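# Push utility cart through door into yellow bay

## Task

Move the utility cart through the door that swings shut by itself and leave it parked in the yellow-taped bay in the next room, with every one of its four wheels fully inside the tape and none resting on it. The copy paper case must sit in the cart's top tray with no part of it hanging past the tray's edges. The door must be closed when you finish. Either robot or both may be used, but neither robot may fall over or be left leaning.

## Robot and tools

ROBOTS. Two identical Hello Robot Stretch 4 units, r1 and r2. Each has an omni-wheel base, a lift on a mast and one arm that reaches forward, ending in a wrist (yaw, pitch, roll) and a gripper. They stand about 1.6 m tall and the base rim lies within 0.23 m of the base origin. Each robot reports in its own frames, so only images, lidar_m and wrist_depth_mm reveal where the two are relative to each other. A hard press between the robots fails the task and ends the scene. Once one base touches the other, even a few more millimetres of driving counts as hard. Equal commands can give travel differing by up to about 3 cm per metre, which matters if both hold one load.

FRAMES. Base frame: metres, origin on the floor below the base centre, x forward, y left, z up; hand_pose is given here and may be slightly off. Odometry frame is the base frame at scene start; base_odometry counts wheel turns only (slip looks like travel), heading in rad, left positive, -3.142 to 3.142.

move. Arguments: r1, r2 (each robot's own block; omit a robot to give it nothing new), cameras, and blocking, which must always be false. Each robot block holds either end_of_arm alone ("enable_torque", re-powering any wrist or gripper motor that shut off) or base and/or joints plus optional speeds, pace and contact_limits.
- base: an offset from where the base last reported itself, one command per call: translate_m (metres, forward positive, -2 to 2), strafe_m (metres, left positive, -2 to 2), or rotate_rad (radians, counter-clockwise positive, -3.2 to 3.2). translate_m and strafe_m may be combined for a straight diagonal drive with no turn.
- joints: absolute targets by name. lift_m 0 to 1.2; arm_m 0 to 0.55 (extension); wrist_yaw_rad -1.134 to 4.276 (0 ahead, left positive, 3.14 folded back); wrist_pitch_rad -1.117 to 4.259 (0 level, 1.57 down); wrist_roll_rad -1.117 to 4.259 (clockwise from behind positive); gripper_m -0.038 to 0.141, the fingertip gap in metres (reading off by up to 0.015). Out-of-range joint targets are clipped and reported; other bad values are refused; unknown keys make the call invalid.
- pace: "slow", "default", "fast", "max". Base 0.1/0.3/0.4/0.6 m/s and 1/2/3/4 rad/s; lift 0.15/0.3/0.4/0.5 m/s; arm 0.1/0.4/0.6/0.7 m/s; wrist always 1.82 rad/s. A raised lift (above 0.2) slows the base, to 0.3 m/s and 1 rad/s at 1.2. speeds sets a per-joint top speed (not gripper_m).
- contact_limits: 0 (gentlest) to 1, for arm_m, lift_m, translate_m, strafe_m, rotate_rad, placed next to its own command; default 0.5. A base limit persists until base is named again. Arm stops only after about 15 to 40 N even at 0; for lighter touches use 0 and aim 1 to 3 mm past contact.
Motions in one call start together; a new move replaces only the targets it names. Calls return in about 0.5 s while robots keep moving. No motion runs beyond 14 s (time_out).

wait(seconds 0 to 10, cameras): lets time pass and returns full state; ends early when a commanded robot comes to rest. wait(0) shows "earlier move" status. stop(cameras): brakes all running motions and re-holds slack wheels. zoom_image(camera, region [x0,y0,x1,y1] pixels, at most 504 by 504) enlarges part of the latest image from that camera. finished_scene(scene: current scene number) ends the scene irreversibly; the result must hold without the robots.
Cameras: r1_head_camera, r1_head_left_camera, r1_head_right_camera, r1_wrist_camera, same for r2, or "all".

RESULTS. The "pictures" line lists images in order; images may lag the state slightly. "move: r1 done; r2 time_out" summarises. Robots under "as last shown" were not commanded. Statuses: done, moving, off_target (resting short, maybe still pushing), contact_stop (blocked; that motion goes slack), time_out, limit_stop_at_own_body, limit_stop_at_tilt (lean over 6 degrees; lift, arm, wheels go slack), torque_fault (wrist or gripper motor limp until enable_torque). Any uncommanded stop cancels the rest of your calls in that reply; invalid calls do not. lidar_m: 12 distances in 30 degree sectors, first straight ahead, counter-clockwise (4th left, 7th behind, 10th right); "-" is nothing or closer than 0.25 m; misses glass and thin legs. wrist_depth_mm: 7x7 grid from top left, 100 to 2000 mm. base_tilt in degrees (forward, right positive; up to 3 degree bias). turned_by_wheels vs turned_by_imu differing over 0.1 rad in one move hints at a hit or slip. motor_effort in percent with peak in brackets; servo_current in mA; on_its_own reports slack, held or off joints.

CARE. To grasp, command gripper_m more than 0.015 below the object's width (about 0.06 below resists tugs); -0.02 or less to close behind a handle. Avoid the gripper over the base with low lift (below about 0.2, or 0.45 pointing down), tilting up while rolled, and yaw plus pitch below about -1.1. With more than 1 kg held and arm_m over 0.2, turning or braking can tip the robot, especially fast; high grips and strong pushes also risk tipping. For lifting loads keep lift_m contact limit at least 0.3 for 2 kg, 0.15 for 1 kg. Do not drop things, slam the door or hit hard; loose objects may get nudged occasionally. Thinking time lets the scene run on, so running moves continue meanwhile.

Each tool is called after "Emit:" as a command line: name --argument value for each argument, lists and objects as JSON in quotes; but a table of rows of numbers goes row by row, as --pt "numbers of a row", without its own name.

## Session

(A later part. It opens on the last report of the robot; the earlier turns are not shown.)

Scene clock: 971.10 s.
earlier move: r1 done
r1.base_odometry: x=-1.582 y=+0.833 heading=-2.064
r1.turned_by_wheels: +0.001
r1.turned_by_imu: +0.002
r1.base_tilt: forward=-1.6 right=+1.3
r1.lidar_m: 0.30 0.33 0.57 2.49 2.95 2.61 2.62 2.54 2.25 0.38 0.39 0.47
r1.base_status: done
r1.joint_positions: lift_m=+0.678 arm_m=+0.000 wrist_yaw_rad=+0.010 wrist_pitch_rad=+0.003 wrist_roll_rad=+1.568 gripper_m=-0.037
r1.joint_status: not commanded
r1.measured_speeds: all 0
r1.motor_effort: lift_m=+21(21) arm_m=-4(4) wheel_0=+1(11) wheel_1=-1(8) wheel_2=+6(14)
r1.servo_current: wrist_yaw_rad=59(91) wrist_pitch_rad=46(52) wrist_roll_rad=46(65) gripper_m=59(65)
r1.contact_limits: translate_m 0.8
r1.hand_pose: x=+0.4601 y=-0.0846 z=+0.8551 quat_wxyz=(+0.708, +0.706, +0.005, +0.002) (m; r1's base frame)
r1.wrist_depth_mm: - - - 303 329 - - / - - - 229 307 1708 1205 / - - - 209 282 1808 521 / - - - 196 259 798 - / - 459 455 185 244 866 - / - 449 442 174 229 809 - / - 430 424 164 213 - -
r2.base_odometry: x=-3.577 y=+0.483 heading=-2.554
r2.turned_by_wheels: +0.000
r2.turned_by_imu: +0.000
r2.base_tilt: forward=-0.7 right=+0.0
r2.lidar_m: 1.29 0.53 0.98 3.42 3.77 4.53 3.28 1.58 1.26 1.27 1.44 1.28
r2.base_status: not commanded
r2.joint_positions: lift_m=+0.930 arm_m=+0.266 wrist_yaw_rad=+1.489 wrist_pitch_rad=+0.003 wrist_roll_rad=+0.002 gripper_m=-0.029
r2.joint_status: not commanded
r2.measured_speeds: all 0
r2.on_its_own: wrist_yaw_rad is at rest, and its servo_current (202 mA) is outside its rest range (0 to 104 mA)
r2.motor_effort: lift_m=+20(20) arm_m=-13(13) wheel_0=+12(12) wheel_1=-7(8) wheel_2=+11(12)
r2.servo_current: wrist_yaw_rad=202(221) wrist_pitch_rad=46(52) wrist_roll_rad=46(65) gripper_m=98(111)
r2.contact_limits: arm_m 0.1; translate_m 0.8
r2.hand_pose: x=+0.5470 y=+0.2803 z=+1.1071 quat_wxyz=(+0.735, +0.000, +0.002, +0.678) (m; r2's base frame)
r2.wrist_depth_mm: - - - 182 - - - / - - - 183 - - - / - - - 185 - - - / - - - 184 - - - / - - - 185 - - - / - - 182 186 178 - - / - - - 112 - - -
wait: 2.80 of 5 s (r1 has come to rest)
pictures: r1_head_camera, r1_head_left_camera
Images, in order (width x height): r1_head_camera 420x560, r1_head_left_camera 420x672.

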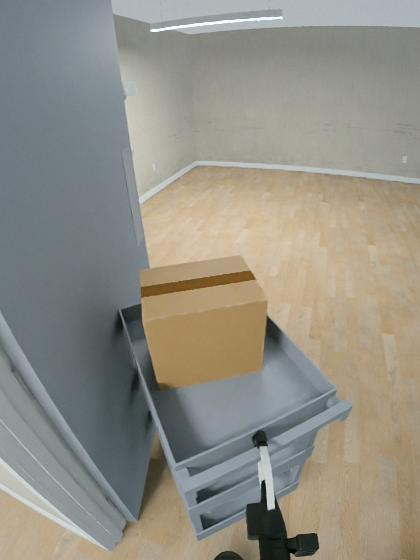

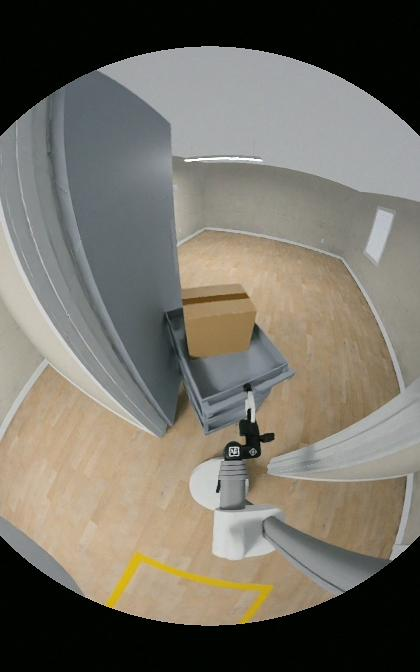

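Emit:
move --r1 '{"base":{"translate_m":0.06,"strafe_m":0.22},"pace":"slow","contact_limits":{"translate_m":0.8}}' --blocking false --cameras '[]'

Emit:
wait --seconds 6 --cameras '["r1_head_camera","r1_head_left_camera"]'

Scene clock: 983.77 s.
move: r1 moving
r1.base_odometry: x=-1.573 y=+0.824 heading=-2.065
r1.turned_by_wheels: +0.000
r1.turned_by_imu: +0.000
r1.base_tilt: forward=-1.6 right=+1.3
r1.lidar_m: 0.30 0.37 0.55 2.44 2.93 2.60 2.63 2.57 2.24 0.38 0.40 0.48
r1.base_status: translate_m moving; strafe_m moving
r1.joint_positions: lift_m=+0.678 arm_m=+0.000 wrist_yaw_rad=+0.003 wrist_pitch_rad=+0.003 wrist_roll_rad=+1.568 gripper_m=-0.037
r1.joint_status: not commanded
r1.measured_speeds: translate_m=+0.014 strafe_m=+0.048 rotate_rad=+0.001 lift_m=+0.000 arm_m=+0.000 wrist_yaw_rad=-0.004 wrist_pitch_rad=+0.000 wrist_roll_rad=+0.000
r1.motor_effort: lift_m=+21(21) arm_m=-2(4) wheel_0=-5(5) wheel_1=+4(8) wheel_2=-3(6)
r1.servo_current: wrist_yaw_rad=33(78) wrist_pitch_rad=52(52) wrist_roll_rad=39(59) gripper_m=52(59)
r1.contact_limits: translate_m 0.8
r1.hand_pose: x=+0.4595 y=-0.0867 z=+0.8551 quat_wxyz=(+0.708, +0.706, +0.002, +0.000) (m; r1's base frame)
r1.wrist_depth_mm: - - - 303 338 1863 - / - - - 233 312 1808 1308 / - - - 214 285 1808 530 / - - - 196 260 788 - / - 459 459 184 245 854 - / - 445 439 173 229 809 - / - 424 424 163 213 - -
r2.base_odometry: x=-3.577 y=+0.483 heading=-2.554
r2.turned_by_wheels: +0.000
r2.turned_by_imu: +0.000
r2.base_tilt: forward=-0.6 right=+0.0
r2.lidar_m: 1.27 0.54 0.99 3.42 3.79 4.51 3.30 1.58 1.28 1.28 1.44 1.28
r2.base_status: not commanded
r2.joint_positions: lift_m=+0.930 arm_m=+0.266 wrist_yaw_rad=+1.489 wrist_pitch_rad=+0.003 wrist_roll_rad=+0.002 gripper_m=-0.029
r2.joint_status: not commanded
r2.measured_speeds: all 0
r2.motor_effort: lift_m=+20(20) arm_m=-13(13) wheel_0=+12(12) wheel_1=-7(7) wheel_2=+11(11)
r2.servo_current: wrist_yaw_rad=215(215) wrist_pitch_rad=39(46) wrist_roll_rad=52(52) gripper_m=98(104)
r2.contact_limits: arm_m 0.1; translate_m 0.8
r2.hand_pose: x=+0.5470 y=+0.2803 z=+1.1071 quat_wxyz=(+0.735, +0.000, +0.002, +0.678) (m; r2's base frame)
r2.wrist_depth_mm: - - - 182 - - - / - - - 183 - - - / - - - 185 - - - / - - - 184 - - - / - - - 185 - - - / - - 182 187 178 - - / - - - 112 - - -
pictures: none
No camera images: "cameras" was empty.

Scene clock: 986.80 s.
earlier move: r1 done
r1.base_odometry: x=-1.417 y=+0.676 heading=-2.065
r1.turned_by_wheels: -0.001
r1.turned_by_imu: -0.001
r1.base_tilt: forward=-1.6 right=+1.3
r1.lidar_m: 0.34 0.35 0.38 2.25 2.69 2.58 2.61 2.79 2.49 0.58 2.96 0.44
r1.base_status: done
r1.joint_positions: lift_m=+0.678 arm_m=+0.000 wrist_yaw_rad=-0.015 wrist_pitch_rad=+0.003 wrist_roll_rad=+1.568 gripper_m=-0.037
r1.joint_status: not commanded
r1.measured_speeds: all 0
r1.motor_effort: lift_m=+21(21) arm_m=+4(4) wheel_0=-4(18) wheel_1=+3(8) wheel_2=-8(14)
r1.servo_current: wrist_yaw_rad=104(117) wrist_pitch_rad=46(52) wrist_roll_rad=46(65) gripper_m=59(65)
r1.contact_limits: translate_m 0.8
r1.hand_pose: x=+0.4579 y=-0.0919 z=+0.8551 quat_wxyz=(+0.708, +0.706, -0.004, -0.007) (m; r1's base frame)
r1.wrist_depth_mm: - - - 251 256 1756 1205 / - - - 185 248 1756 525 / - - - 181 243 809 - / - 442 445 177 238 854 - / - 449 449 173 233 - - / - 452 452 170 228 809 - / - 144 459 166 222 - -
r2.base_odometry: x=-3.577 y=+0.483 heading=-2.554
r2.turned_by_wheels: +0.000
r2.turned_by_imu: +0.000
r2.base_tilt: forward=-0.6 right=+0.0
r2.lidar_m: 1.27 0.53 0.93 3.41 3.76 4.52 3.28 1.60 1.28 1.27 1.43 1.30
r2.base_status: not commanded
r2.joint_positions: lift_m=+0.930 arm_m=+0.266 wrist_yaw_rad=+1.489 wrist_pitch_rad=+0.003 wrist_roll_rad=+0.002 gripper_m=-0.029
r2.joint_status: not commanded
r2.measured_speeds: all 0
r2.on_its_own: wrist_yaw_rad is at rest, and its servo_current (202 mA) is outside its rest range (0 to 104 mA)
r2.motor_effort: lift_m=+20(20) arm_m=-13(13) wheel_0=+12(13) wheel_1=-7(8) wheel_2=+11(11)
r2.servo_current: wrist_yaw_rad=202(221) wrist_pitch_rad=39(46) wrist_roll_rad=52(59) gripper_m=104(111)
r2.contact_limits: arm_m 0.1; translate_m 0.8
r2.hand_pose: x=+0.5470 y=+0.2803 z=+1.1071 quat_wxyz=(+0.735, +0.000, +0.002, +0.678) (m; r2's base frame)
r2.wrist_depth_mm: - - - 182 - - - / - - - 182 - - - / - - - 185 - - - / - - - 184 - - - / - - - 185 - - - / - - 182 186 178 - - / - - - 112 - - -
wait: 3.03 of 6 s (r1 has come to rest)
pictures: r1_head_camera, r1_head_left_camera
Images, in order (width x height): r1_head_camera 420x560, r1_head_left_camera 420x672.

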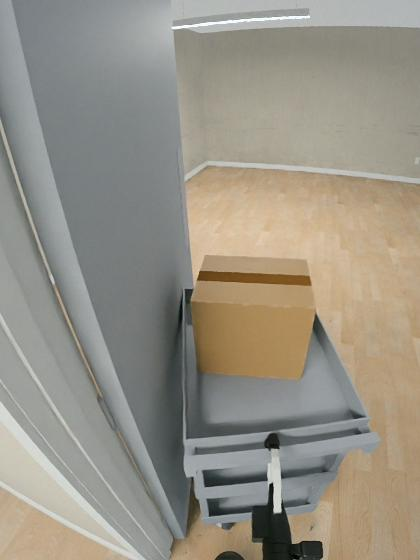

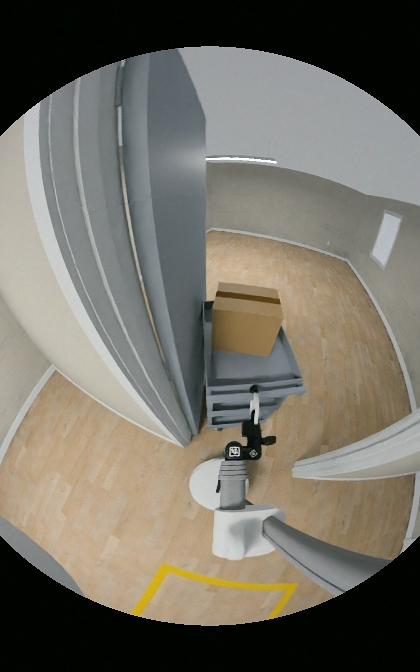

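Emit:
move --r1 '{"base":{"translate_m":-0.3,"strafe_m":-0.04},"pace":"slow","contact_limits":{"translate_m":0.8}}' --blocking false --cameras '[]'

Emit:
wait --seconds 6 --cameras '["r1_head_camera","r1_head_left_camera"]'

Scene clock: 993.87 s.
move: r1 moving
r1.base_odometry: x=-1.413 y=+0.687 heading=-2.066
r1.turned_by_wheels: -0.001
r1.turned_by_imu: -0.001
r1.base_tilt: forward=-1.5 right=+1.3
r1.lidar_m: 0.36 0.38 0.38 2.24 2.72 2.58 2.58 2.80 2.48 0.57 2.98 0.43
r1.base_status: translate_m moving; strafe_m moving
r1.joint_positions: lift_m=+0.678 arm_m=+0.000 wrist_yaw_rad=-0.003 wrist_pitch_rad=+0.003 wrist_roll_rad=+1.568 gripper_m=-0.037
r1.joint_status: not commanded
r1.measured_speeds: translate_m=-0.048 strafe_m=-0.007 rotate_rad=+0.002 lift_m=+0.000 arm_m=+0.000 wrist_yaw_rad=+0.004 wrist_pitch_rad=+0.000 wrist_roll_rad=+0.000
r1.motor_effort: lift_m=+21(21) arm_m=-2(4) wheel_0=-10(10) wheel_1=-5(8) wheel_2=+8(8)
r1.servo_current: wrist_yaw_rad=59(91) wrist_pitch_rad=39(46) wrist_roll_rad=46(52) gripper_m=59(65)
r1.contact_limits: translate_m 0.8
r1.hand_pose: x=+0.4591 y=-0.0882 z=+0.8551 quat_wxyz=(+0.708, +0.706, +0.000, -0.002) (m; r1's base frame)
r1.wrist_depth_mm: - - - 187 250 1756 1281 / - - - 183 246 1863 - / - - - 179 242 842 - / - 445 445 177 237 - - / - 455 455 174 234 - - / - 455 459 171 230 820 - / - 141 469 168 227 - -
r2.base_odometry: x=-3.577 y=+0.483 heading=-2.554
r2.turned_by_wheels: +0.000
r2.turned_by_imu: +0.000
r2.base_tilt: forward=-0.7 right=+0.1
r2.lidar_m: 1.25 0.55 0.95 3.41 3.76 4.51 3.29 1.58 1.28 1.26 1.41 1.29
r2.base_status: not commanded
r2.joint_positions: lift_m=+0.930 arm_m=+0.266 wrist_yaw_rad=+1.489 wrist_pitch_rad=+0.003 wrist_roll_rad=+0.002 gripper_m=-0.029
r2.joint_status: not commanded
r2.measured_speeds: all 0
r2.motor_effort: lift_m=+20(20) arm_m=-13(13) wheel_0=+12(12) wheel_1=-7(7) wheel_2=+11(11)
r2.servo_current: wrist_yaw_rad=208(221) wrist_pitch_rad=46(46) wrist_roll_rad=39(52) gripper_m=111(111)
r2.contact_limits: arm_m 0.1; translate_m 0.8
r2.hand_pose: x=+0.5470 y=+0.2803 z=+1.1071 quat_wxyz=(+0.735, +0.000, +0.002, +0.678) (m; r2's base frame)
r2.wrist_depth_mm: - - - 182 - - - / - - - 183 - - - / - - - 185 - - - / - - - 184 - - - / - - - 185 - - - / - - 181 186 178 - - / - - - 112 - - -
pictures: none
No camera images: "cameras" was empty.

Scene clock: 997.67 s.
earlier move: r1 done
r1.base_odometry: x=-1.310 y=+0.959 heading=-2.065
r1.turned_by_wheels: +0.001
r1.turned_by_imu: +0.002
r1.base_tilt: forward=-1.6 right=+1.3
r1.lidar_m: 0.39 0.40 1.00 2.37 2.63 2.30 2.34 2.64 2.36 0.86 0.63 0.45
r1.base_status: done
r1.joint_positions: lift_m=+0.678 arm_m=+0.000 wrist_yaw_rad=+0.006 wrist_pitch_rad=+0.003 wrist_roll_rad=+1.568 gripper_m=-0.037
r1.joint_status: not commanded
r1.measured_speeds: all 0
r1.motor_effort: lift_m=+21(21) arm_m=-4(4) wheel_0=+0(10) wheel_1=-2(9) wheel_2=+7(15)
r1.servo_current: wrist_yaw_rad=59(91) wrist_pitch_rad=46(52) wrist_roll_rad=59(72) gripper_m=52(65)
r1.contact_limits: translate_m 0.8
r1.hand_pose: x=+0.4598 y=-0.0857 z=+0.8551 quat_wxyz=(+0.708, +0.706, +0.003, +0.001) (m; r1's base frame)
r1.wrist_depth_mm: - - - 176 238 1756 1205 / - - - 175 236 1756 - / - - 439 174 236 842 - / - 442 442 173 234 - - / - 455 455 172 233 - - / - 466 462 171 231 - - / - 148 480 170 229 - -
r2.base_odometry: x=-3.577 y=+0.483 heading=-2.554
r2.turned_by_wheels: +0.000
r2.turned_by_imu: +0.001
r2.base_tilt: forward=-0.6 right=+0.0
r2.lidar_m: 1.27 0.53 2.22 3.40 3.73 4.49 3.29 1.63 1.27 1.24 1.40 1.30
r2.base_status: not commanded
r2.joint_positions: lift_m=+0.930 arm_m=+0.266 wrist_yaw_rad=+1.489 wrist_pitch_rad=+0.003 wrist_roll_rad=+0.002 gripper_m=-0.029
r2.joint_status: not commanded
r2.measured_speeds: all 0
r2.on_its_own: wrist_yaw_rad is at rest, and its servo_current (202 mA) is outside its rest range (0 to 104 mA)
r2.motor_effort: lift_m=+20(20) arm_m=-13(13) wheel_0=+12(13) wheel_1=-7(8) wheel_2=+11(11)
r2.servo_current: wrist_yaw_rad=202(221) wrist_pitch_rad=39(46) wrist_roll_rad=52(59) gripper_m=104(111)
r2.contact_limits: arm_m 0.1; translate_m 0.8
r2.hand_pose: x=+0.5470 y=+0.2803 z=+1.1071 quat_wxyz=(+0.735, +0.000, +0.002, +0.678) (m; r2's base frame)
r2.wrist_depth_mm: - - - 182 - - - / - - - 182 - - - / - - - 185 - - - / - - - 183 - - - / - - - 185 - - - / - - 181 186 177 - - / - - - 112 - - -
wait: 3.80 of 6 s (r1 has come to rest)
pictures: r1_head_camera, r1_head_left_camera
Images, in order (width x height): r1_head_camera 420x560, r1_head_left_camera 420x672.

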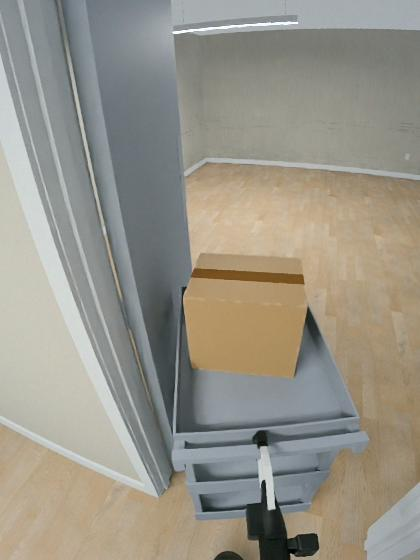

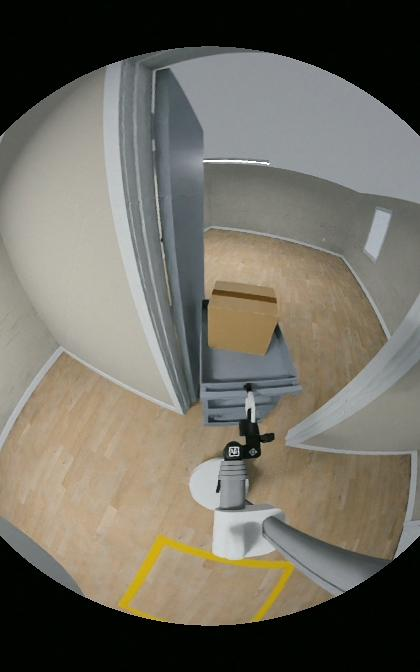

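Emit:
move --r1 '{"base":{"translate_m":-0.3,"strafe_m":-0.03},"pace":"slow","contact_limits":{"translate_m":0.8}}' --blocking false --cameras '[]'

Emit:
wait --seconds 6 --cameras '["r1_head_camera","r1_head_left_camera"]'

Scene clock: 1002.30 s.
move: r1 moving
r1.base_odometry: x=-1.305 y=+0.971 heading=-2.064
r1.turned_by_wheels: +0.001
r1.turned_by_imu: +0.000
r1.base_tilt: forward=-1.6 right=+1.3
r1.lidar_m: 0.38 0.39 0.98 2.39 2.61 2.30 2.34 2.63 2.35 0.88 0.62 0.42
r1.base_status: translate_m moving; strafe_m moving
r1.joint_positions: lift_m=+0.678 arm_m=+0.000 wrist_yaw_rad=+0.006 wrist_pitch_rad=+0.003 wrist_roll_rad=+1.568 gripper_m=-0.037
r1.joint_status: not commanded
r1.measured_speeds: translate_m=-0.049 strafe_m=-0.006 rotate_rad=+0.002 lift_m=+0.000 arm_m=+0.000 wrist_yaw_rad=+0.000 wrist_pitch_rad=+0.000 wrist_roll_rad=+0.000
r1.motor_effort: lift_m=+21(21) arm_m=-4(4) wheel_0=+1(2) wheel_1=-5(7) wheel_2=+10(12)
r1.servo_current: wrist_yaw_rad=46(72) wrist_pitch_rad=46(52) wrist_roll_rad=59(72) gripper_m=59(65)
r1.contact_limits: translate_m 0.8
r1.hand_pose: x=+0.4598 y=-0.0857 z=+0.8551 quat_wxyz=(+0.708, +0.706, +0.003, +0.001) (m; r1's base frame)
r1.wrist_depth_mm: - - - 177 239 1708 1205 / - - - 176 236 1708 - / - - 439 175 236 842 - / - 445 442 174 234 - - / - 455 455 172 233 - - / - 466 459 171 231 - - / - 148 480 170 229 - -
r2.base_odometry: x=-3.577 y=+0.483 heading=-2.554
r2.turned_by_wheels: +0.000
r2.turned_by_imu: +0.000
r2.base_tilt: forward=-0.6 right=+0.0
r2.lidar_m: 1.28 0.52 2.22 3.41 3.74 4.53 3.30 1.59 1.30 1.25 1.41 1.31
r2.base_status: not commanded
r2.joint_positions: lift_m=+0.930 arm_m=+0.266 wrist_yaw_rad=+1.489 wrist_pitch_rad=+0.003 wrist_roll_rad=+0.002 gripper_m=-0.029
r2.joint_status: not commanded
r2.measured_speeds: all 0
r2.motor_effort: lift_m=+20(20) arm_m=-13(13) wheel_0=+12(12) wheel_1=-7(7) wheel_2=+11(11)
r2.servo_current: wrist_yaw_rad=221(221) wrist_pitch_rad=46(46) wrist_roll_rad=46(59) gripper_m=98(111)
r2.contact_limits: arm_m 0.1; translate_m 0.8
r2.hand_pose: x=+0.5470 y=+0.2803 z=+1.1071 quat_wxyz=(+0.735, +0.000, +0.002, +0.678) (m; r2's base frame)
r2.wrist_depth_mm: - - - 182 - - - / - - - 183 - - - / - - - 185 - - - / - - - 183 - - - / - - - 185 - - - / - - 182 186 177 - - / - - - 112 - - -
pictures: none
No camera images: "cameras" was empty.

Scene clock: 1006.10 s.
earlier move: r1 done
r1.base_odometry: x=-1.195 y=+1.237 heading=-2.065
r1.turned_by_wheels: +0.000
r1.turned_by_imu: +0.000
r1.base_tilt: forward=-1.6 right=+1.2
r1.lidar_m: 0.37 0.39 1.59 2.49 2.34 2.06 2.05 2.52 2.22 1.34 0.81 0.44
r1.base_status: done
r1.joint_positions: lift_m=+0.678 arm_m=+0.000 wrist_yaw_rad=+0.006 wrist_pitch_rad=+0.003 wrist_roll_rad=+1.568 gripper_m=-0.037
r1.joint_status: not commanded
r1.measured_speeds: all 0
r1.motor_effort: lift_m=+21(21) arm_m=-4(4) wheel_0=+0(5) wheel_1=-2(7) wheel_2=+5(12)
r1.servo_current: wrist_yaw_rad=52(85) wrist_pitch_rad=46(52) wrist_roll_rad=52(72) gripper_m=59(65)
r1.contact_limits: translate_m 0.8
r1.hand_pose: x=+0.4598 y=-0.0857 z=+0.8551 quat_wxyz=(+0.708, +0.706, +0.003, +0.001) (m; r1's base frame)
r1.wrist_depth_mm: - - - 189 253 1756 1229 / - - - 185 248 1921 544 / - - - 181 244 854 - / - 445 445 178 239 - - / - 455 452 175 235 809 - / - 455 455 172 231 820 - / - 148 466 169 226 - -
r2.base_odometry: x=-3.577 y=+0.483 heading=-2.554
r2.turned_by_wheels: +0.000
r2.turned_by_imu: +0.001
r2.base_tilt: forward=-0.6 right=+0.0
r2.lidar_m: 1.28 0.55 2.23 3.41 3.78 4.52 3.33 1.62 1.28 1.27 1.42 1.29
r2.base_status: not commanded
r2.joint_positions: lift_m=+0.930 arm_m=+0.266 wrist_yaw_rad=+1.489 wrist_pitch_rad=+0.003 wrist_roll_rad=+0.002 gripper_m=-0.029
r2.joint_status: not commanded
r2.measured_speeds: all 0
r2.on_its_own: wrist_yaw_rad is at rest, and its servo_current (215 mA) is outside its rest range (0 to 104 mA)
r2.motor_effort: lift_m=+19(20) arm_m=-13(13) wheel_0=+13(13) wheel_1=-7(7) wheel_2=+11(11)
r2.servo_current: wrist_yaw_rad=215(221) wrist_pitch_rad=39(52) wrist_roll_rad=46(65) gripper_m=111(111)
r2.contact_limits: arm_m 0.1; translate_m 0.8
r2.hand_pose: x=+0.5470 y=+0.2803 z=+1.1071 quat_wxyz=(+0.735, +0.000, +0.002, +0.678) (m; r2's base frame)
r2.wrist_depth_mm: - - - 182 - - - / - - - 183 - - - / - - - 185 - - - / - - - 184 - - - / - - - 185 - - - / - - 182 187 177 - - / - - - 112 - - -
wait: 3.80 of 6 s (r1 has come to rest)
pictures: r1_head_camera, r1_head_left_camera
Images, in order (width x height): r1_head_camera 420x560, r1_head_left_camera 420x672.

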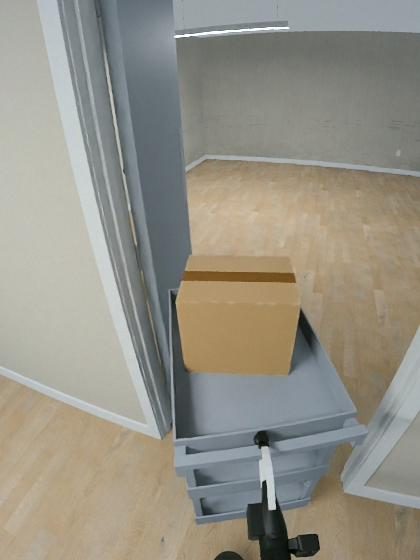

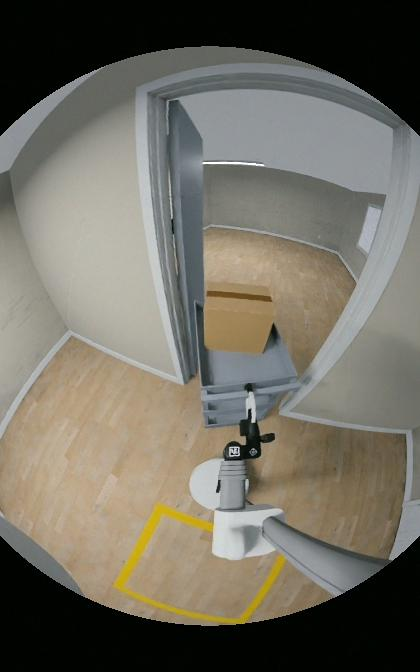

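Emit:
move --r1 '{"base":{"translate_m":-0.25,"strafe_m":0.02},"pace":"slow","contact_limits":{"translate_m":0.8}}' --blocking false --cameras '[]'

Emit:
wait --seconds 6 --cameras '["r1_head_camera","r1_head_right_camera"]'

Scene clock: 1013.03 s.
move: r1 moving
r1.base_odometry: x=-1.188 y=+1.248 heading=-2.065
r1.turned_by_wheels: +0.000
r1.turned_by_imu: +0.000
r1.base_tilt: forward=-1.5 right=+1.2
r1.lidar_m: 0.37 0.37 1.62 2.48 2.32 2.04 2.06 2.49 2.22 1.40 0.82 0.44
r1.base_status: translate_m moving; strafe_m moving
r1.joint_positions: lift_m=+0.678 arm_m=+0.000 wrist_yaw_rad=+0.006 wrist_pitch_rad=+0.003 wrist_roll_rad=+1.568 gripper_m=-0.037
r1.joint_status: not commanded
r1.measured_speeds: translate_m=-0.049 strafe_m=+0.004 rotate_rad=-0.002 lift_m=+0.000 arm_m=+0.000 wrist_yaw_rad=+0.000 wrist_pitch_rad=+0.000 wrist_roll_rad=+0.000
r1.motor_effort: lift_m=+21(21) arm_m=-4(4) wheel_0=-7(7) wheel_1=-4(5) wheel_2=+8(10)
r1.servo_current: wrist_yaw_rad=52(65) wrist_pitch_rad=39(52) wrist_roll_rad=46(65) gripper_m=59(65)
r1.contact_limits: translate_m 0.8
r1.hand_pose: x=+0.4598 y=-0.0857 z=+0.8551 quat_wxyz=(+0.708, +0.706, +0.003, +0.001) (m; r1's base frame)
r1.wrist_depth_mm: - - - 250 253 1756 1229 / - - - 185 249 1921 544 / - - - 182 244 854 - / - 445 449 178 239 - - / - 452 452 175 235 809 - / - 455 455 172 231 831 - / - 148 462 169 225 - -
r2.base_odometry: x=-3.577 y=+0.483 heading=-2.554
r2.turned_by_wheels: +0.000
r2.turned_by_imu: +0.000
r2.base_tilt: forward=-0.6 right=+0.0
r2.lidar_m: 1.27 0.55 2.23 3.41 3.75 4.52 3.31 1.61 1.28 1.27 1.39 1.30
r2.base_status: not commanded
r2.joint_positions: lift_m=+0.930 arm_m=+0.266 wrist_yaw_rad=+1.489 wrist_pitch_rad=+0.003 wrist_roll_rad=+0.002 gripper_m=-0.029
r2.joint_status: not commanded
r2.measured_speeds: all 0
r2.motor_effort: lift_m=+20(20) arm_m=-13(13) wheel_0=+12(12) wheel_1=-7(7) wheel_2=+11(11)
r2.servo_current: wrist_yaw_rad=202(215) wrist_pitch_rad=46(46) wrist_roll_rad=59(59) gripper_m=98(111)
r2.contact_limits: arm_m 0.1; translate_m 0.8
r2.hand_pose: x=+0.5470 y=+0.2803 z=+1.1071 quat_wxyz=(+0.735, +0.000, +0.002, +0.678) (m; r2's base frame)
r2.wrist_depth_mm: - - - 182 - - - / - - - 182 - - - / - - - 185 - - - / - - - 185 - - - / - - - 185 - - - / - - 182 186 178 - - / - - - 112 - - -
pictures: none
No camera images: "cameras" was empty.

Scene clock: 1016.33 s.
earlier move: r1 done
r1.base_odometry: x=-1.059 y=+1.448 heading=-2.065
r1.turned_by_wheels: -0.001
r1.turned_by_imu: -0.001
r1.base_tilt: forward=-1.6 right=+1.3
r1.lidar_m: 0.33 1.14 2.18 2.54 2.06 1.80 1.82 2.20 2.17 1.85 1.10 0.45
r1.base_status: done
r1.joint_positions: lift_m=+0.678 arm_m=+0.000 wrist_yaw_rad=-0.002 wrist_pitch_rad=+0.003 wrist_roll_rad=+1.568 gripper_m=-0.037
r1.joint_status: not commanded
r1.measured_speeds: all 0
r1.motor_effort: lift_m=+21(21) arm_m=-4(4) wheel_0=-8(11) wheel_1=-3(7) wheel_2=+1(10)
r1.servo_current: wrist_yaw_rad=52(72) wrist_pitch_rad=39(52) wrist_roll_rad=39(65) gripper_m=59(65)
r1.contact_limits: translate_m 0.8
r1.hand_pose: x=+0.4591 y=-0.0880 z=+0.8551 quat_wxyz=(+0.708, +0.706, +0.000, -0.002) (m; r1's base frame)
r1.wrist_depth_mm: - - - 204 268 1756 1229 / - - - 256 263 1756 517 / - - - 189 251 842 - / - 449 449 183 244 866 - / - 452 452 178 237 - - / - 449 452 172 230 820 - / - 148 452 167 222 - -
r2.base_odometry: x=-3.577 y=+0.483 heading=-2.554
r2.turned_by_wheels: +0.000
r2.turned_by_imu: +0.000
r2.base_tilt: forward=-0.6 right=+0.0
r2.lidar_m: 1.27 0.54 2.21 3.43 3.76 4.52 3.31 1.61 1.29 1.27 1.42 1.30
r2.base_status: not commanded
r2.joint_positions: lift_m=+0.930 arm_m=+0.266 wrist_yaw_rad=+1.489 wrist_pitch_rad=+0.003 wrist_roll_rad=+0.002 gripper_m=-0.029
r2.joint_status: not commanded
r2.measured_speeds: all 0
r2.on_its_own: wrist_yaw_rad is at rest, and its servo_current (202 mA) is outside its rest range (0 to 104 mA)
r2.motor_effort: lift_m=+20(20) arm_m=-13(14) wheel_0=+12(12) wheel_1=-7(8) wheel_2=+11(12)
r2.servo_current: wrist_yaw_rad=202(221) wrist_pitch_rad=39(52) wrist_roll_rad=52(65) gripper_m=98(111)
r2.contact_limits: arm_m 0.1; translate_m 0.8
r2.hand_pose: x=+0.5470 y=+0.2803 z=+1.1071 quat_wxyz=(+0.735, +0.000, +0.002, +0.678) (m; r2's base frame)
r2.wrist_depth_mm: - - - 183 - - - / - - - 182 - - - / - - - 185 - - - / - - - 183 - - - / - - - 185 - - - / - - 182 186 178 - - / - - - 112 - - -
wait: 3.30 of 6 s (r1 has come to rest)
pictures: r1_head_camera, r1_head_right_camera
Images, in order (width x height): r1_head_camera 420x560, r1_head_right_camera 420x672.

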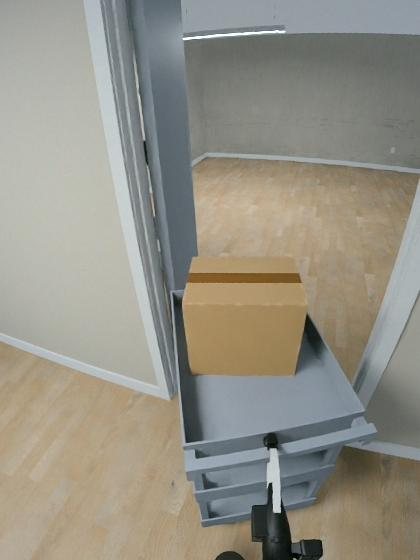

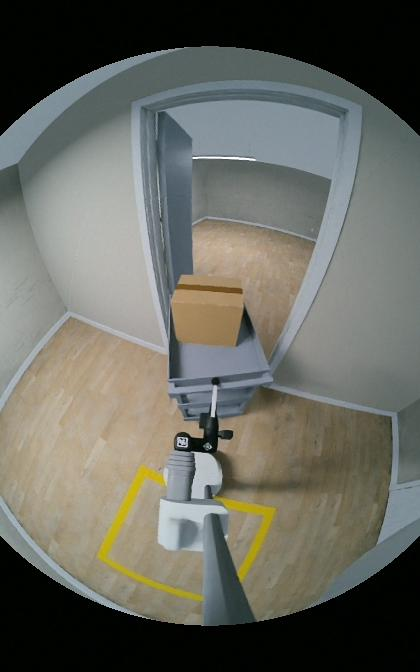

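Emit:
move --r1 '{"base":{"translate_m":-0.35,"strafe_m":0.0},"pace":"slow","contact_limits":{"translate_m":0.8}}' --blocking false --cameras '[]'

Emit:
wait --seconds 6 --cameras '["r1_head_camera","r1_head_left_camera","r1_head_right_camera"]'

Scene clock: 1025.40 s.
move: r1 moving
r1.base_odometry: x=-1.053 y=+1.459 heading=-2.066
r1.turned_by_wheels: -0.001
r1.turned_by_imu: -0.001
r1.base_tilt: forward=-1.6 right=+1.3
r1.lidar_m: 0.34 1.17 2.12 2.57 2.03 1.79 1.79 2.19 2.13 1.82 1.13 0.43
r1.base_status: translate_m moving; strafe_m moving
r1.joint_positions: lift_m=+0.678 arm_m=+0.000 wrist_yaw_rad=-0.002 wrist_pitch_rad=+0.003 wrist_roll_rad=+1.568 gripper_m=-0.037
r1.joint_status: not commanded
r1.measured_speeds: translate_m=-0.048 strafe_m=+0.000 rotate_rad=+0.000 lift_m=+0.000 arm_m=+0.000 wrist_yaw_rad=+0.000 wrist_pitch_rad=+0.000 wrist_roll_rad=+0.000
r1.motor_effort: lift_m=+21(21) arm_m=-4(4) wheel_0=-10(11) wheel_1=-5(6) wheel_2=+6(8)
r1.servo_current: wrist_yaw_rad=59(59) wrist_pitch_rad=52(52) wrist_roll_rad=52(59) gripper_m=59(59)
r1.contact_limits: translate_m 0.8
r1.hand_pose: x=+0.4591 y=-0.0880 z=+0.8551 quat_wxyz=(+0.708, +0.706, +0.000, -0.002) (m; r1's base frame)
r1.wrist_depth_mm: - - - 203 268 1756 1229 / - - - 256 262 1756 517 / - - - 189 251 842 - / - 449 452 183 244 854 - / - 449 452 177 237 - - / - 452 449 172 230 798 - / - 148 452 167 222 - -
r2.base_odometry: x=-3.577 y=+0.483 heading=-2.554
r2.turned_by_wheels: +0.000
r2.turned_by_imu: +0.000
r2.base_tilt: forward=-0.7 right=+0.0
r2.lidar_m: 1.26 0.53 2.21 3.41 3.77 4.53 3.33 1.58 1.30 1.26 1.40 1.31
r2.base_status: not commanded
r2.joint_positions: lift_m=+0.930 arm_m=+0.266 wrist_yaw_rad=+1.489 wrist_pitch_rad=+0.003 wrist_roll_rad=+0.002 gripper_m=-0.029
r2.joint_status: not commanded
r2.measured_speeds: all 0
r2.motor_effort: lift_m=+20(20) arm_m=-13(13) wheel_0=+12(12) wheel_1=-7(7) wheel_2=+11(11)
r2.servo_current: wrist_yaw_rad=215(215) wrist_pitch_rad=46(46) wrist_roll_rad=39(52) gripper_m=98(104)
r2.contact_limits: arm_m 0.1; translate_m 0.8
r2.hand_pose: x=+0.5470 y=+0.2803 z=+1.1071 quat_wxyz=(+0.735, +0.000, +0.002, +0.678) (m; r2's base frame)
r2.wrist_depth_mm: - - - 182 - - - / - - - 183 - - - / - - - 185 - - - / - - - 184 - - - / - - - 185 - - - / - - 182 186 178 - - / - - - 112 - - -
pictures: none
No camera images: "cameras" was empty.

Scene clock: 1029.67 s.
earlier move: r1 done
r1.base_odometry: x=-0.892 y=+1.756 heading=-2.066
r1.turned_by_wheels: +0.000
r1.turned_by_imu: +0.000
r1.base_tilt: forward=-1.6 right=+1.3
r1.lidar_m: 0.35 0.39 2.64 2.63 1.66 1.48 1.48 1.80 2.05 2.06 1.45 0.46
r1.base_status: done
r1.joint_positions: lift_m=+0.678 arm_m=+0.000 wrist_yaw_rad=-0.002 wrist_pitch_rad=+0.003 wrist_roll_rad=+1.568 gripper_m=-0.037
r1.joint_status: not commanded
r1.measured_speeds: all 0
r1.motor_effort: lift_m=+21(21) arm_m=-4(4) wheel_0=-4(11) wheel_1=-3(7) wheel_2=+1(8)
r1.servo_current: wrist_yaw_rad=33(78) wrist_pitch_rad=39(52) wrist_roll_rad=52(72) gripper_m=65(65)
r1.contact_limits: translate_m 0.8
r1.hand_pose: x=+0.4591 y=-0.0880 z=+0.8551 quat_wxyz=(+0.708, +0.706, +0.000, -0.002) (m; r1's base frame)
r1.wrist_depth_mm: - - - 202 266 - - / - - - 255 260 1756 521 / - - - 188 251 854 - / - 449 449 183 243 866 - / - 452 452 177 237 - - / - 452 452 173 230 809 - / - 148 452 168 223 - -
r2.base_odometry: x=-3.577 y=+0.483 heading=-2.554
r2.turned_by_wheels: +0.000
r2.turned_by_imu: +0.001
r2.base_tilt: forward=-0.7 right=+0.0
r2.lidar_m: 1.27 0.52 2.22 3.41 3.77 4.54 3.33 1.59 1.26 1.27 1.42 1.30
r2.base_status: not commanded
r2.joint_positions: lift_m=+0.930 arm_m=+0.266 wrist_yaw_rad=+1.489 wrist_pitch_rad=+0.003 wrist_roll_rad=+0.002 gripper_m=-0.029
r2.joint_status: not commanded
r2.measured_speeds: all 0
r2.on_its_own: wrist_yaw_rad is at rest, and its servo_current (208 mA) is outside its rest range (0 to 104 mA)
r2.motor_effort: lift_m=+20(20) arm_m=-13(13) wheel_0=+12(12) wheel_1=-7(7) wheel_2=+11(11)
r2.servo_current: wrist_yaw_rad=208(228) wrist_pitch_rad=39(52) wrist_roll_rad=46(59) gripper_m=104(111)
r2.contact_limits: arm_m 0.1; translate_m 0.8
r2.hand_pose: x=+0.5470 y=+0.2803 z=+1.1071 quat_wxyz=(+0.735, +0.000, +0.002, +0.678) (m; r2's base frame)
r2.wrist_depth_mm: - - - 181 - - - / - - - 182 - - - / - - - 186 - - - / - - - 184 - - - / - - - 185 - - - / - - 182 187 177 - - / - - - 112 - - -
wait: 4.27 of 6 s (r1 has come to rest)
pictures: r1_head_camera, r1_head_left_camera, r1_head_right_camera
Images, in order (width x height): r1_head_camera 420x560, r1_head_left_camera 420x672, r1_head_right_camera 420x672.

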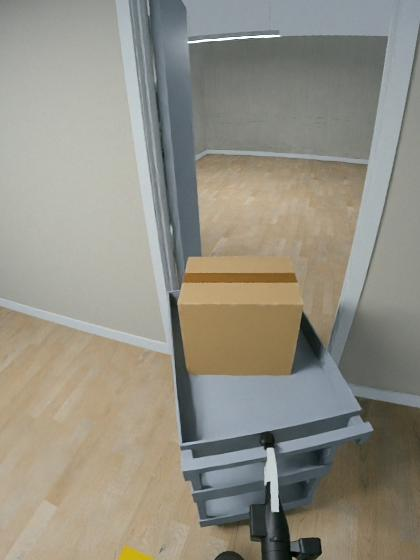

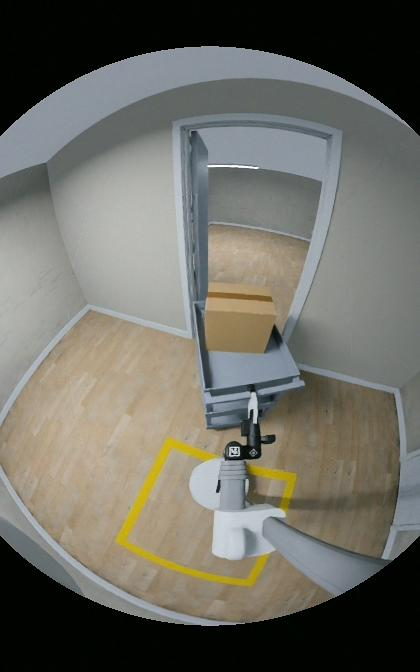

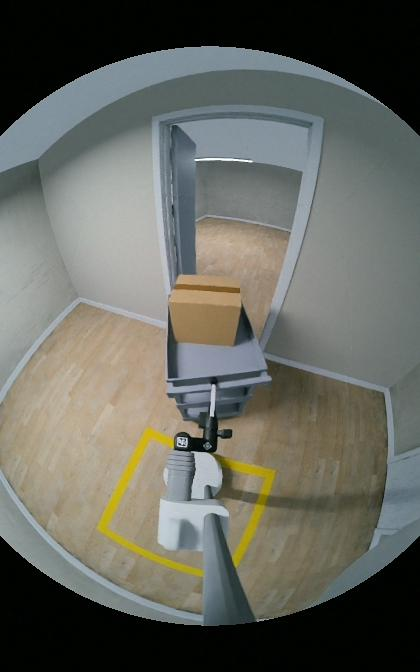

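Emit:
move --r1 '{"base":{"translate_m":-0.6,"strafe_m":0.02},"pace":"slow","contact_limits":{"translate_m":0.8}}' --blocking false --cameras '[]'

Emit:
wait --seconds 8 --cameras '["r1_head_camera","r1_head_left_camera","r1_head_right_camera"]'

Scene clock: 1047.83 s.
move: r1 moving
r1.base_odometry: x=-0.886 y=+1.766 heading=-2.066
r1.turned_by_wheels: +0.000
r1.turned_by_imu: -0.001
r1.base_tilt: forward=-1.5 right=+1.3
r1.lidar_m: 0.35 0.39 2.63 2.68 1.64 1.46 1.47 1.75 2.06 2.08 1.49 0.43
r1.base_status: translate_m moving; strafe_m moving
r1.joint_positions: lift_m=+0.678 arm_m=+0.000 wrist_yaw_rad=-0.002 wrist_pitch_rad=+0.003 wrist_roll_rad=+1.568 gripper_m=-0.037
r1.joint_status: not commanded
r1.measured_speeds: translate_m=-0.049 strafe_m=+0.002 rotate_rad=-0.001 lift_m=+0.000 arm_m=+0.000 wrist_yaw_rad=+0.000 wrist_pitch_rad=+0.000 wrist_roll_rad=+0.000
r1.motor_effort: lift_m=+21(21) arm_m=-4(4) wheel_0=-8(10) wheel_1=-4(7) wheel_2=+8(9)
r1.servo_current: wrist_yaw_rad=59(59) wrist_pitch_rad=52(52) wrist_roll_rad=46(65) gripper_m=52(65)
r1.contact_limits: translate_m 0.8
r1.hand_pose: x=+0.4591 y=-0.0880 z=+0.8551 quat_wxyz=(+0.708, +0.706, +0.000, -0.002) (m; r1's base frame)
r1.wrist_depth_mm: - - - 201 266 - - / - - - 254 259 1756 517 / - - - 187 250 798 - / - 449 449 182 243 854 - / - 449 452 177 237 - - / 1808 452 452 172 230 809 - / - 148 452 168 223 - -
r2.base_odometry: x=-3.577 y=+0.483 heading=-2.554
r2.turned_by_wheels: +0.000
r2.turned_by_imu: +0.000
r2.base_tilt: forward=-0.6 right=+0.0
r2.lidar_m: 1.27 0.55 2.25 3.40 3.78 4.52 3.28 1.60 1.27 1.27 1.40 1.28
r2.base_status: not commanded
r2.joint_positions: lift_m=+0.930 arm_m=+0.266 wrist_yaw_rad=+1.489 wrist_pitch_rad=+0.003 wrist_roll_rad=+0.002 gripper_m=-0.029
r2.joint_status: not commanded
r2.measured_speeds: all 0
r2.motor_effort: lift_m=+20(20) arm_m=-13(13) wheel_0=+12(12) wheel_1=-7(7) wheel_2=+11(11)
r2.servo_current: wrist_yaw_rad=215(221) wrist_pitch_rad=46(46) wrist_roll_rad=52(59) gripper_m=111(111)
r2.contact_limits: arm_m 0.1; translate_m 0.8
r2.hand_pose: x=+0.5470 y=+0.2803 z=+1.1071 quat_wxyz=(+0.735, +0.000, +0.002, +0.678) (m; r2's base frame)
r2.wrist_depth_mm: - - - 182 - - - / - - - 183 - - - / - - - 186 - - - / - - - 183 - - - / - - - 185 - - - / - - 182 186 177 - - / - - - 112 - - -
pictures: none
No camera images: "cameras" was empty.

Scene clock: 1054.63 s.
earlier move: r1 done
r1.base_odometry: x=-0.590 y=+2.274 heading=-2.066
r1.turned_by_wheels: +0.000
r1.turned_by_imu: +0.000
r1.base_tilt: forward=-1.6 right=+1.3
r1.lidar_m: 0.34 2.25 2.81 1.71 1.01 0.88 0.90 1.09 1.89 1.88 2.13 0.40
r1.base_status: done
r1.joint_positions: lift_m=+0.678 arm_m=+0.000 wrist_yaw_rad=-0.002 wrist_pitch_rad=+0.003 wrist_roll_rad=+1.568 gripper_m=-0.037
r1.joint_status: not commanded
r1.measured_speeds: all 0
r1.motor_effort: lift_m=+20(21) arm_m=-4(4) wheel_0=-6(10) wheel_1=-2(8) wheel_2=+2(9)
r1.servo_current: wrist_yaw_rad=46(78) wrist_pitch_rad=39(52) wrist_roll_rad=52(72) gripper_m=59(65)
r1.contact_limits: translate_m 0.8
r1.hand_pose: x=+0.4591 y=-0.0880 z=+0.8551 quat_wxyz=(+0.708, +0.706, +0.000, -0.002) (m; r1's base frame)
r1.wrist_depth_mm: - - - 206 272 1499 1229 / - - - 198 263 1576 525 / - - - 192 253 820 - / - 452 452 184 246 854 - / - 449 449 178 237 809 - / 1863 449 449 173 230 809 - / - 148 452 167 221 - -
r2.base_odometry: x=-3.577 y=+0.483 heading=-2.554
r2.turned_by_wheels: +0.000
r2.turned_by_imu: +0.001
r2.base_tilt: forward=-0.6 right=+0.1
r2.lidar_m: 1.27 0.54 2.21 3.41 3.74 4.52 3.32 1.60 1.31 1.27 1.41 1.27
r2.base_status: not commanded
r2.joint_positions: lift_m=+0.930 arm_m=+0.266 wrist_yaw_rad=+1.489 wrist_pitch_rad=+0.003 wrist_roll_rad=+0.002 gripper_m=-0.029
r2.joint_status: not commanded
r2.measured_speeds: all 0
r2.on_its_own: wrist_yaw_rad is at rest, and its servo_current (215 mA) is outside its rest range (0 to 104 mA)
r2.motor_effort: lift_m=+20(20) arm_m=-13(14) wheel_0=+12(12) wheel_1=-7(7) wheel_2=+11(11)
r2.servo_current: wrist_yaw_rad=215(221) wrist_pitch_rad=33(52) wrist_roll_rad=33(59) gripper_m=104(117)
r2.contact_limits: arm_m 0.1; translate_m 0.8
r2.hand_pose: x=+0.5470 y=+0.2803 z=+1.1071 quat_wxyz=(+0.735, +0.000, +0.002, +0.678) (m; r2's base frame)
r2.wrist_depth_mm: - - - 182 - - - / - - - 183 - - - / - - - 185 - - - / - - - 183 - - - / - - - 185 - - - / - - 182 186 179 - - / - - - 112 - - -
wait: 6.80 of 8 s (r1 has come to rest)
pictures: r1_head_camera, r1_head_left_camera, r1_head_right_camera
Images, in order (width x height): r1_head_camera 420x560, r1_head_left_camera 420x672, r1_head_right_camera 420x672.

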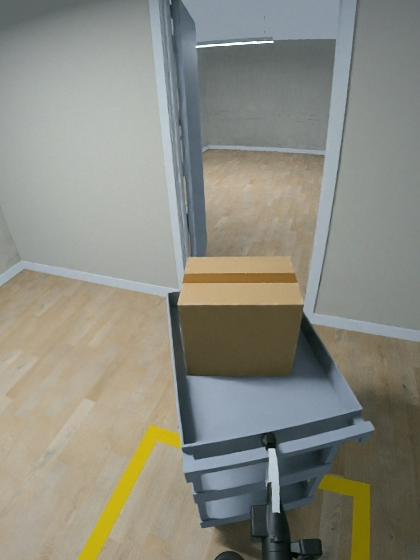

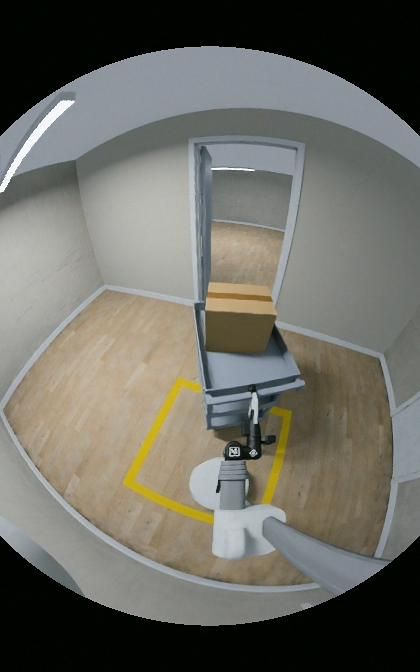

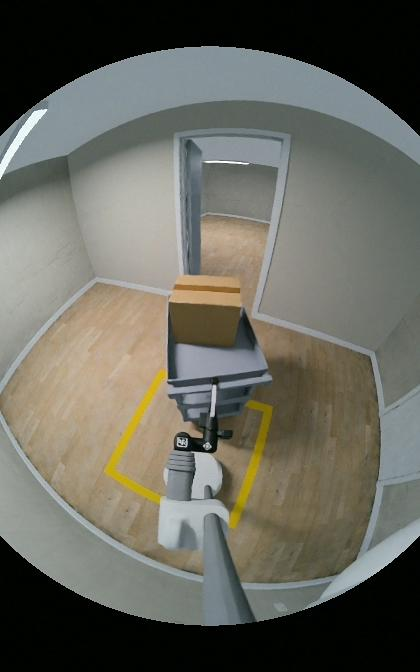

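Emit:
move --r1 '{"base":{"translate_m":0.1,"strafe_m":0.32},"joints":{"wrist_yaw_rad":-0.35},"speeds":{"wrist_yaw_rad":0.1},"pace":"slow","contact_limits":{"translate_m":0.8}}' --blocking false --cameras '[]'

Emit:
wait --seconds 8 --cameras '["r1_head_camera","r1_head_left_camera"]'

Scene clock: 1061.73 s.
move: r1 moving
r1.base_odometry: x=-0.581 y=+2.265 heading=-2.066
r1.turned_by_wheels: +0.000
r1.turned_by_imu: +0.000
r1.base_tilt: forward=-1.6 right=+1.2
r1.lidar_m: 0.34 2.23 2.81 1.69 1.02 0.89 0.92 1.11 1.92 1.89 2.11 0.46
r1.base_status: translate_m moving; strafe_m moving
r1.joint_positions: lift_m=+0.678 arm_m=+0.000 wrist_yaw_rad=-0.041 wrist_pitch_rad=+0.003 wrist_roll_rad=+1.568 gripper_m=-0.037
r1.joint_status: wrist_yaw_rad moving
r1.measured_speeds: translate_m=+0.015 strafe_m=+0.047 rotate_rad=+0.002 lift_m=+0.000 arm_m=+0.000 wrist_yaw_rad=-0.100 wrist_pitch_rad=+0.000 wrist_roll_rad=+0.000
r1.motor_effort: lift_m=+21(21) arm_m=-4(4) wheel_0=-8(10) wheel_1=+6(8) wheel_2=-1(3)
r1.servo_current: wrist_yaw_rad=52(78) wrist_pitch_rad=52(52) wrist_roll_rad=59(65) gripper_m=65(65)
r1.contact_limits: translate_m 0.8
r1.hand_pose: x=+0.4555 y=-0.0992 z=+0.8551 quat_wxyz=(+0.708, +0.706, -0.013, -0.016) (m; r1's base frame)
r1.wrist_depth_mm: - - - 213 281 1537 1205 / - - - 203 268 1537 517 / - - - 195 257 1808 - / - 452 455 186 248 854 - / - 449 452 179 238 842 - / 1863 449 449 173 229 809 - / - 148 445 167 220 - -
r2.base_odometry: x=-3.577 y=+0.483 heading=-2.554
r2.turned_by_wheels: +0.000
r2.turned_by_imu: +0.000
r2.base_tilt: forward=-0.6 right=+0.0
r2.lidar_m: 1.25 0.55 2.23 3.42 3.75 4.51 3.32 1.59 1.31 1.27 1.41 1.27
r2.base_status: not commanded
r2.joint_positions: lift_m=+0.930 arm_m=+0.266 wrist_yaw_rad=+1.489 wrist_pitch_rad=+0.003 wrist_roll_rad=+0.002 gripper_m=-0.029
r2.joint_status: not commanded
r2.measured_speeds: all 0
r2.motor_effort: lift_m=+20(20) arm_m=-13(13) wheel_0=+12(12) wheel_1=-7(7) wheel_2=+11(11)
r2.servo_current: wrist_yaw_rad=202(208) wrist_pitch_rad=39(46) wrist_roll_rad=52(65) gripper_m=111(111)
r2.contact_limits: arm_m 0.1; translate_m 0.8
r2.hand_pose: x=+0.5470 y=+0.2803 z=+1.1071 quat_wxyz=(+0.735, +0.000, +0.002, +0.678) (m; r2's base frame)
r2.wrist_depth_mm: - - - 182 - - - / - - - 183 - - - / - - - 185 - - - / - - - 183 - - - / - - - 184 - - - / - - 182 186 177 - - / - - - 112 - - -
pictures: none
No camera images: "cameras" was empty.

Scene clock: 1065.83 s.
earlier move: r1 done
r1.base_odometry: x=-0.356 y=+2.034 heading=-2.067
r1.turned_by_wheels: -0.001
r1.turned_by_imu: -0.001
r1.base_tilt: forward=-1.6 right=+1.3
r1.lidar_m: 0.34 2.24 2.48 1.73 1.05 0.89 0.90 1.08 2.07 2.20 0.45 0.40
r1.base_status: done
r1.joint_positions: lift_m=+0.678 arm_m=+0.000 wrist_yaw_rad=-0.356 wrist_pitch_rad=+0.003 wrist_roll_rad=+1.568 gripper_m=-0.037
r1.joint_status: all done
r1.measured_speeds: all 0
r1.motor_effort: lift_m=+21(21) arm_m=+4(4) wheel_0=-5(15) wheel_1=+3(8) wheel_2=-8(10)
r1.servo_current: wrist_yaw_rad=46(85) wrist_pitch_rad=39(52) wrist_roll_rad=46(65) gripper_m=59(65)
r1.contact_limits: translate_m 0.8
r1.hand_pose: x=+0.4106 y=-0.1826 z=+0.8551 quat_wxyz=(+0.697, +0.695, -0.124, -0.127) (m; r1's base frame)
r1.wrist_depth_mm: - - - 200 266 1708 1229 / - - - 253 257 1756 539 / - - - 187 250 788 - / - 449 449 181 243 866 - / - 452 452 176 236 - - / - 449 187 172 229 798 - / - 149 455 167 222 - -
r2.base_odometry: x=-3.577 y=+0.483 heading=-2.554
r2.turned_by_wheels: +0.000
r2.turned_by_imu: +0.001
r2.base_tilt: forward=-0.6 right=+0.0
r2.lidar_m: 1.25 0.54 2.22 3.40 3.75 4.55 3.32 1.60 1.29 1.28 1.42 1.29
r2.base_status: not commanded
r2.joint_positions: lift_m=+0.930 arm_m=+0.266 wrist_yaw_rad=+1.489 wrist_pitch_rad=+0.003 wrist_roll_rad=+0.002 gripper_m=-0.029
r2.joint_status: not commanded
r2.measured_speeds: all 0
r2.on_its_own: wrist_yaw_rad is at rest, and its servo_current (215 mA) is outside its rest range (0 to 104 mA)
r2.motor_effort: lift_m=+20(20) arm_m=-13(14) wheel_0=+12(12) wheel_1=-7(7) wheel_2=+11(11)
r2.servo_current: wrist_yaw_rad=215(228) wrist_pitch_rad=39(52) wrist_roll_rad=39(65) gripper_m=98(111)
r2.contact_limits: arm_m 0.1; translate_m 0.8
r2.hand_pose: x=+0.5470 y=+0.2803 z=+1.1071 quat_wxyz=(+0.735, +0.000, +0.002, +0.678) (m; r2's base frame)
r2.wrist_depth_mm: - - - 182 - - - / - - - 183 - - - / - - - 185 - - - / - - - 184 - - - / - - - 185 - - - / - - 182 186 177 - - / - - - 112 - - -
wait: 4.10 of 8 s (r1 has come to rest)
pictures: r1_head_camera, r1_head_left_camera
Images, in order (width x height): r1_head_camera 420x560, r1_head_left_camera 420x672.

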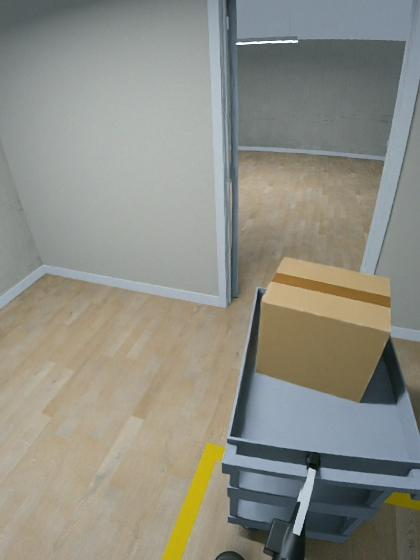

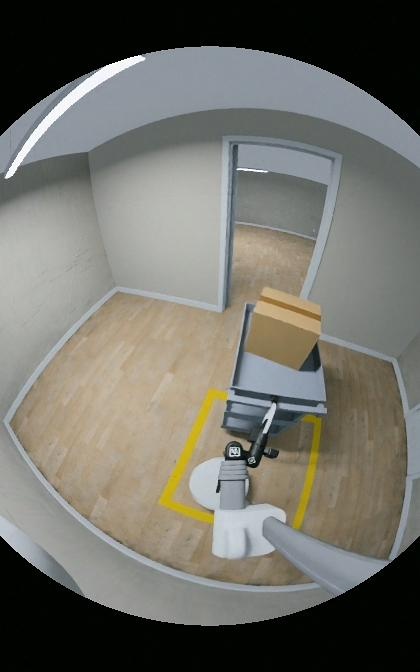

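Emit:
move --r1 '{"base":{"translate_m":0.06,"strafe_m":0.17},"joints":{"wrist_yaw_rad":-0.5},"speeds":{"wrist_yaw_rad":0.1},"pace":"slow","contact_limits":{"translate_m":0.8}}' --blocking false --cameras '[]'

Emit:
wait --seconds 8 --cameras '["r1_head_left_camera"]'

Scene clock: 1074.07 s.
move: r1 moving
r1.base_odometry: x=-0.348 y=+2.024 heading=-2.068
r1.turned_by_wheels: -0.001
r1.turned_by_imu: -0.001
r1.base_tilt: forward=-1.6 right=+1.3
r1.lidar_m: 0.34 2.22 2.46 1.72 1.02 0.90 0.91 1.08 2.08 2.24 0.43 0.40
r1.base_status: translate_m moving; strafe_m moving
r1.joint_positions: lift_m=+0.678 arm_m=+0.000 wrist_yaw_rad=-0.394 wrist_pitch_rad=+0.003 wrist_roll_rad=+1.568 gripper_m=-0.037
r1.joint_status: wrist_yaw_rad moving
r1.measured_speeds: translate_m=+0.017 strafe_m=+0.046 rotate_rad=+0.001 lift_m=+0.000 arm_m=+0.000 wrist_yaw_rad=-0.094 wrist_pitch_rad=+0.000 wrist_roll_rad=+0.000
r1.motor_effort: lift_m=+21(21) arm_m=+4(4) wheel_0=-8(10) wheel_1=+5(7) wheel_2=-6(9)
r1.servo_current: wrist_yaw_rad=59(59) wrist_pitch_rad=39(46) wrist_roll_rad=46(65) gripper_m=59(65)
r1.contact_limits: translate_m 0.8
r1.hand_pose: x=+0.4036 y=-0.1914 z=+0.8551 quat_wxyz=(+0.694, +0.693, -0.137, -0.140) (m; r1's base frame)
r1.wrist_depth_mm: - - - 205 270 1756 1229 / - - - 196 260 1708 517 / - - - 189 251 768 - / 1708 455 452 183 244 866 - / - 449 452 177 236 - - / - 452 452 172 229 809 - / - 449 452 167 221 - -
r2.base_odometry: x=-3.577 y=+0.483 heading=-2.554
r2.turned_by_wheels: +0.000
r2.turned_by_imu: +0.000
r2.base_tilt: forward=-0.6 right=+0.0
r2.lidar_m: 1.28 0.53 2.22 3.42 3.76 4.51 3.29 1.58 1.30 1.26 1.41 1.29
r2.base_status: not commanded
r2.joint_positions: lift_m=+0.930 arm_m=+0.266 wrist_yaw_rad=+1.489 wrist_pitch_rad=+0.003 wrist_roll_rad=+0.002 gripper_m=-0.029
r2.joint_status: not commanded
r2.measured_speeds: all 0
r2.motor_effort: lift_m=+20(20) arm_m=-13(13) wheel_0=+12(12) wheel_1=-7(7) wheel_2=+11(11)
r2.servo_current: wrist_yaw_rad=215(215) wrist_pitch_rad=39(46) wrist_roll_rad=39(52) gripper_m=104(111)
r2.contact_limits: arm_m 0.1; translate_m 0.8
r2.hand_pose: x=+0.5470 y=+0.2803 z=+1.1071 quat_wxyz=(+0.735, +0.000, +0.002, +0.678) (m; r2's base frame)
r2.wrist_depth_mm: - - - 182 - - - / - - - 182 - - - / - - - 185 - - - / - - - 183 - - - / - - - 185 - - - / - - 182 186 178 - - / - - - 112 - - -
pictures: none
No camera images: "cameras" was empty.

Scene clock: 1076.63 s.
earlier move: r1 done
r1.base_odometry: x=-0.235 y=+1.900 heading=-2.068
r1.turned_by_wheels: +0.000
r1.turned_by_imu: +0.000
r1.base_tilt: forward=-1.6 right=+1.2
r1.lidar_m: 0.38 2.21 2.31 1.73 1.01 0.91 0.92 1.14 2.06 2.39 0.38 0.38
r1.base_status: done
r1.joint_positions: lift_m=+0.678 arm_m=+0.000 wrist_yaw_rad=-0.504 wrist_pitch_rad=+0.003 wrist_roll_rad=+1.568 gripper_m=-0.037
r1.joint_status: all done
r1.measured_speeds: all 0
r1.motor_effort: lift_m=+21(21) arm_m=+4(4) wheel_0=-4(11) wheel_1=+1(8) wheel_2=-5(9)
r1.servo_current: wrist_yaw_rad=52(78) wrist_pitch_rad=39(52) wrist_roll_rad=52(65) gripper_m=59(65)
r1.contact_limits: translate_m 0.8
r1.hand_pose: x=+0.3811 y=-0.2159 z=+0.8551 quat_wxyz=(+0.685, +0.684, -0.175, -0.178) (m; r1's base frame)
r1.wrist_depth_mm: - - - 182 245 1756 1205 / - - - 179 240 1756 - / - 436 439 177 239 854 - / 1708 445 449 175 236 842 - / - 455 455 173 233 - - / - 466 459 171 229 831 - / - 469 473 169 227 - -
r2.base_odometry: x=-3.577 y=+0.483 heading=-2.554
r2.turned_by_wheels: +0.000
r2.turned_by_imu: +0.000
r2.base_tilt: forward=-0.6 right=+0.0
r2.lidar_m: 1.28 0.54 2.25 3.41 3.78 4.52 3.30 1.58 1.29 1.26 1.42 1.29
r2.base_status: not commanded
r2.joint_positions: lift_m=+0.930 arm_m=+0.266 wrist_yaw_rad=+1.489 wrist_pitch_rad=+0.003 wrist_roll_rad=+0.002 gripper_m=-0.029
r2.joint_status: not commanded
r2.measured_speeds: all 0
r2.on_its_own: wrist_yaw_rad is at rest, and its servo_current (215 mA) is outside its rest range (0 to 104 mA)
r2.motor_effort: lift_m=+20(20) arm_m=-13(13) wheel_0=+12(13) wheel_1=-7(7) wheel_2=+11(11)
r2.servo_current: wrist_yaw_rad=215(221) wrist_pitch_rad=39(46) wrist_roll_rad=52(59) gripper_m=111(111)
r2.contact_limits: arm_m 0.1; translate_m 0.8
r2.hand_pose: x=+0.5470 y=+0.2803 z=+1.1071 quat_wxyz=(+0.735, +0.000, +0.002, +0.678) (m; r2's base frame)
r2.wrist_depth_mm: - - - 182 - - - / - - - 182 - - - / - - - 185 - - - / - - - 184 - - - / - - - 185 - - - / - - 182 186 177 - - / - - - 112 - - -
wait: 2.57 of 8 s (r1 has come to rest)
pictures: r1_head_left_camera
Images, in order (width x height): r1_head_left_camera 420x672.

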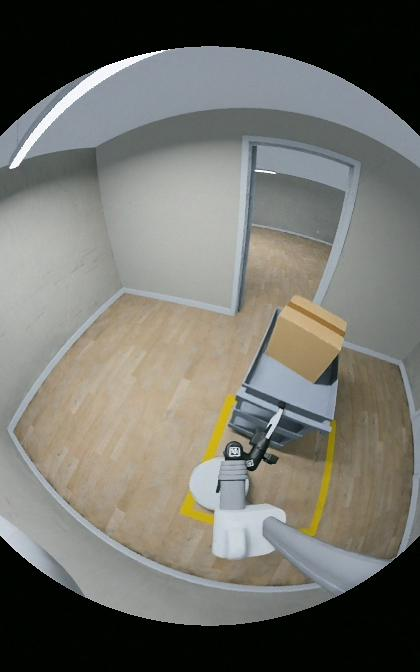

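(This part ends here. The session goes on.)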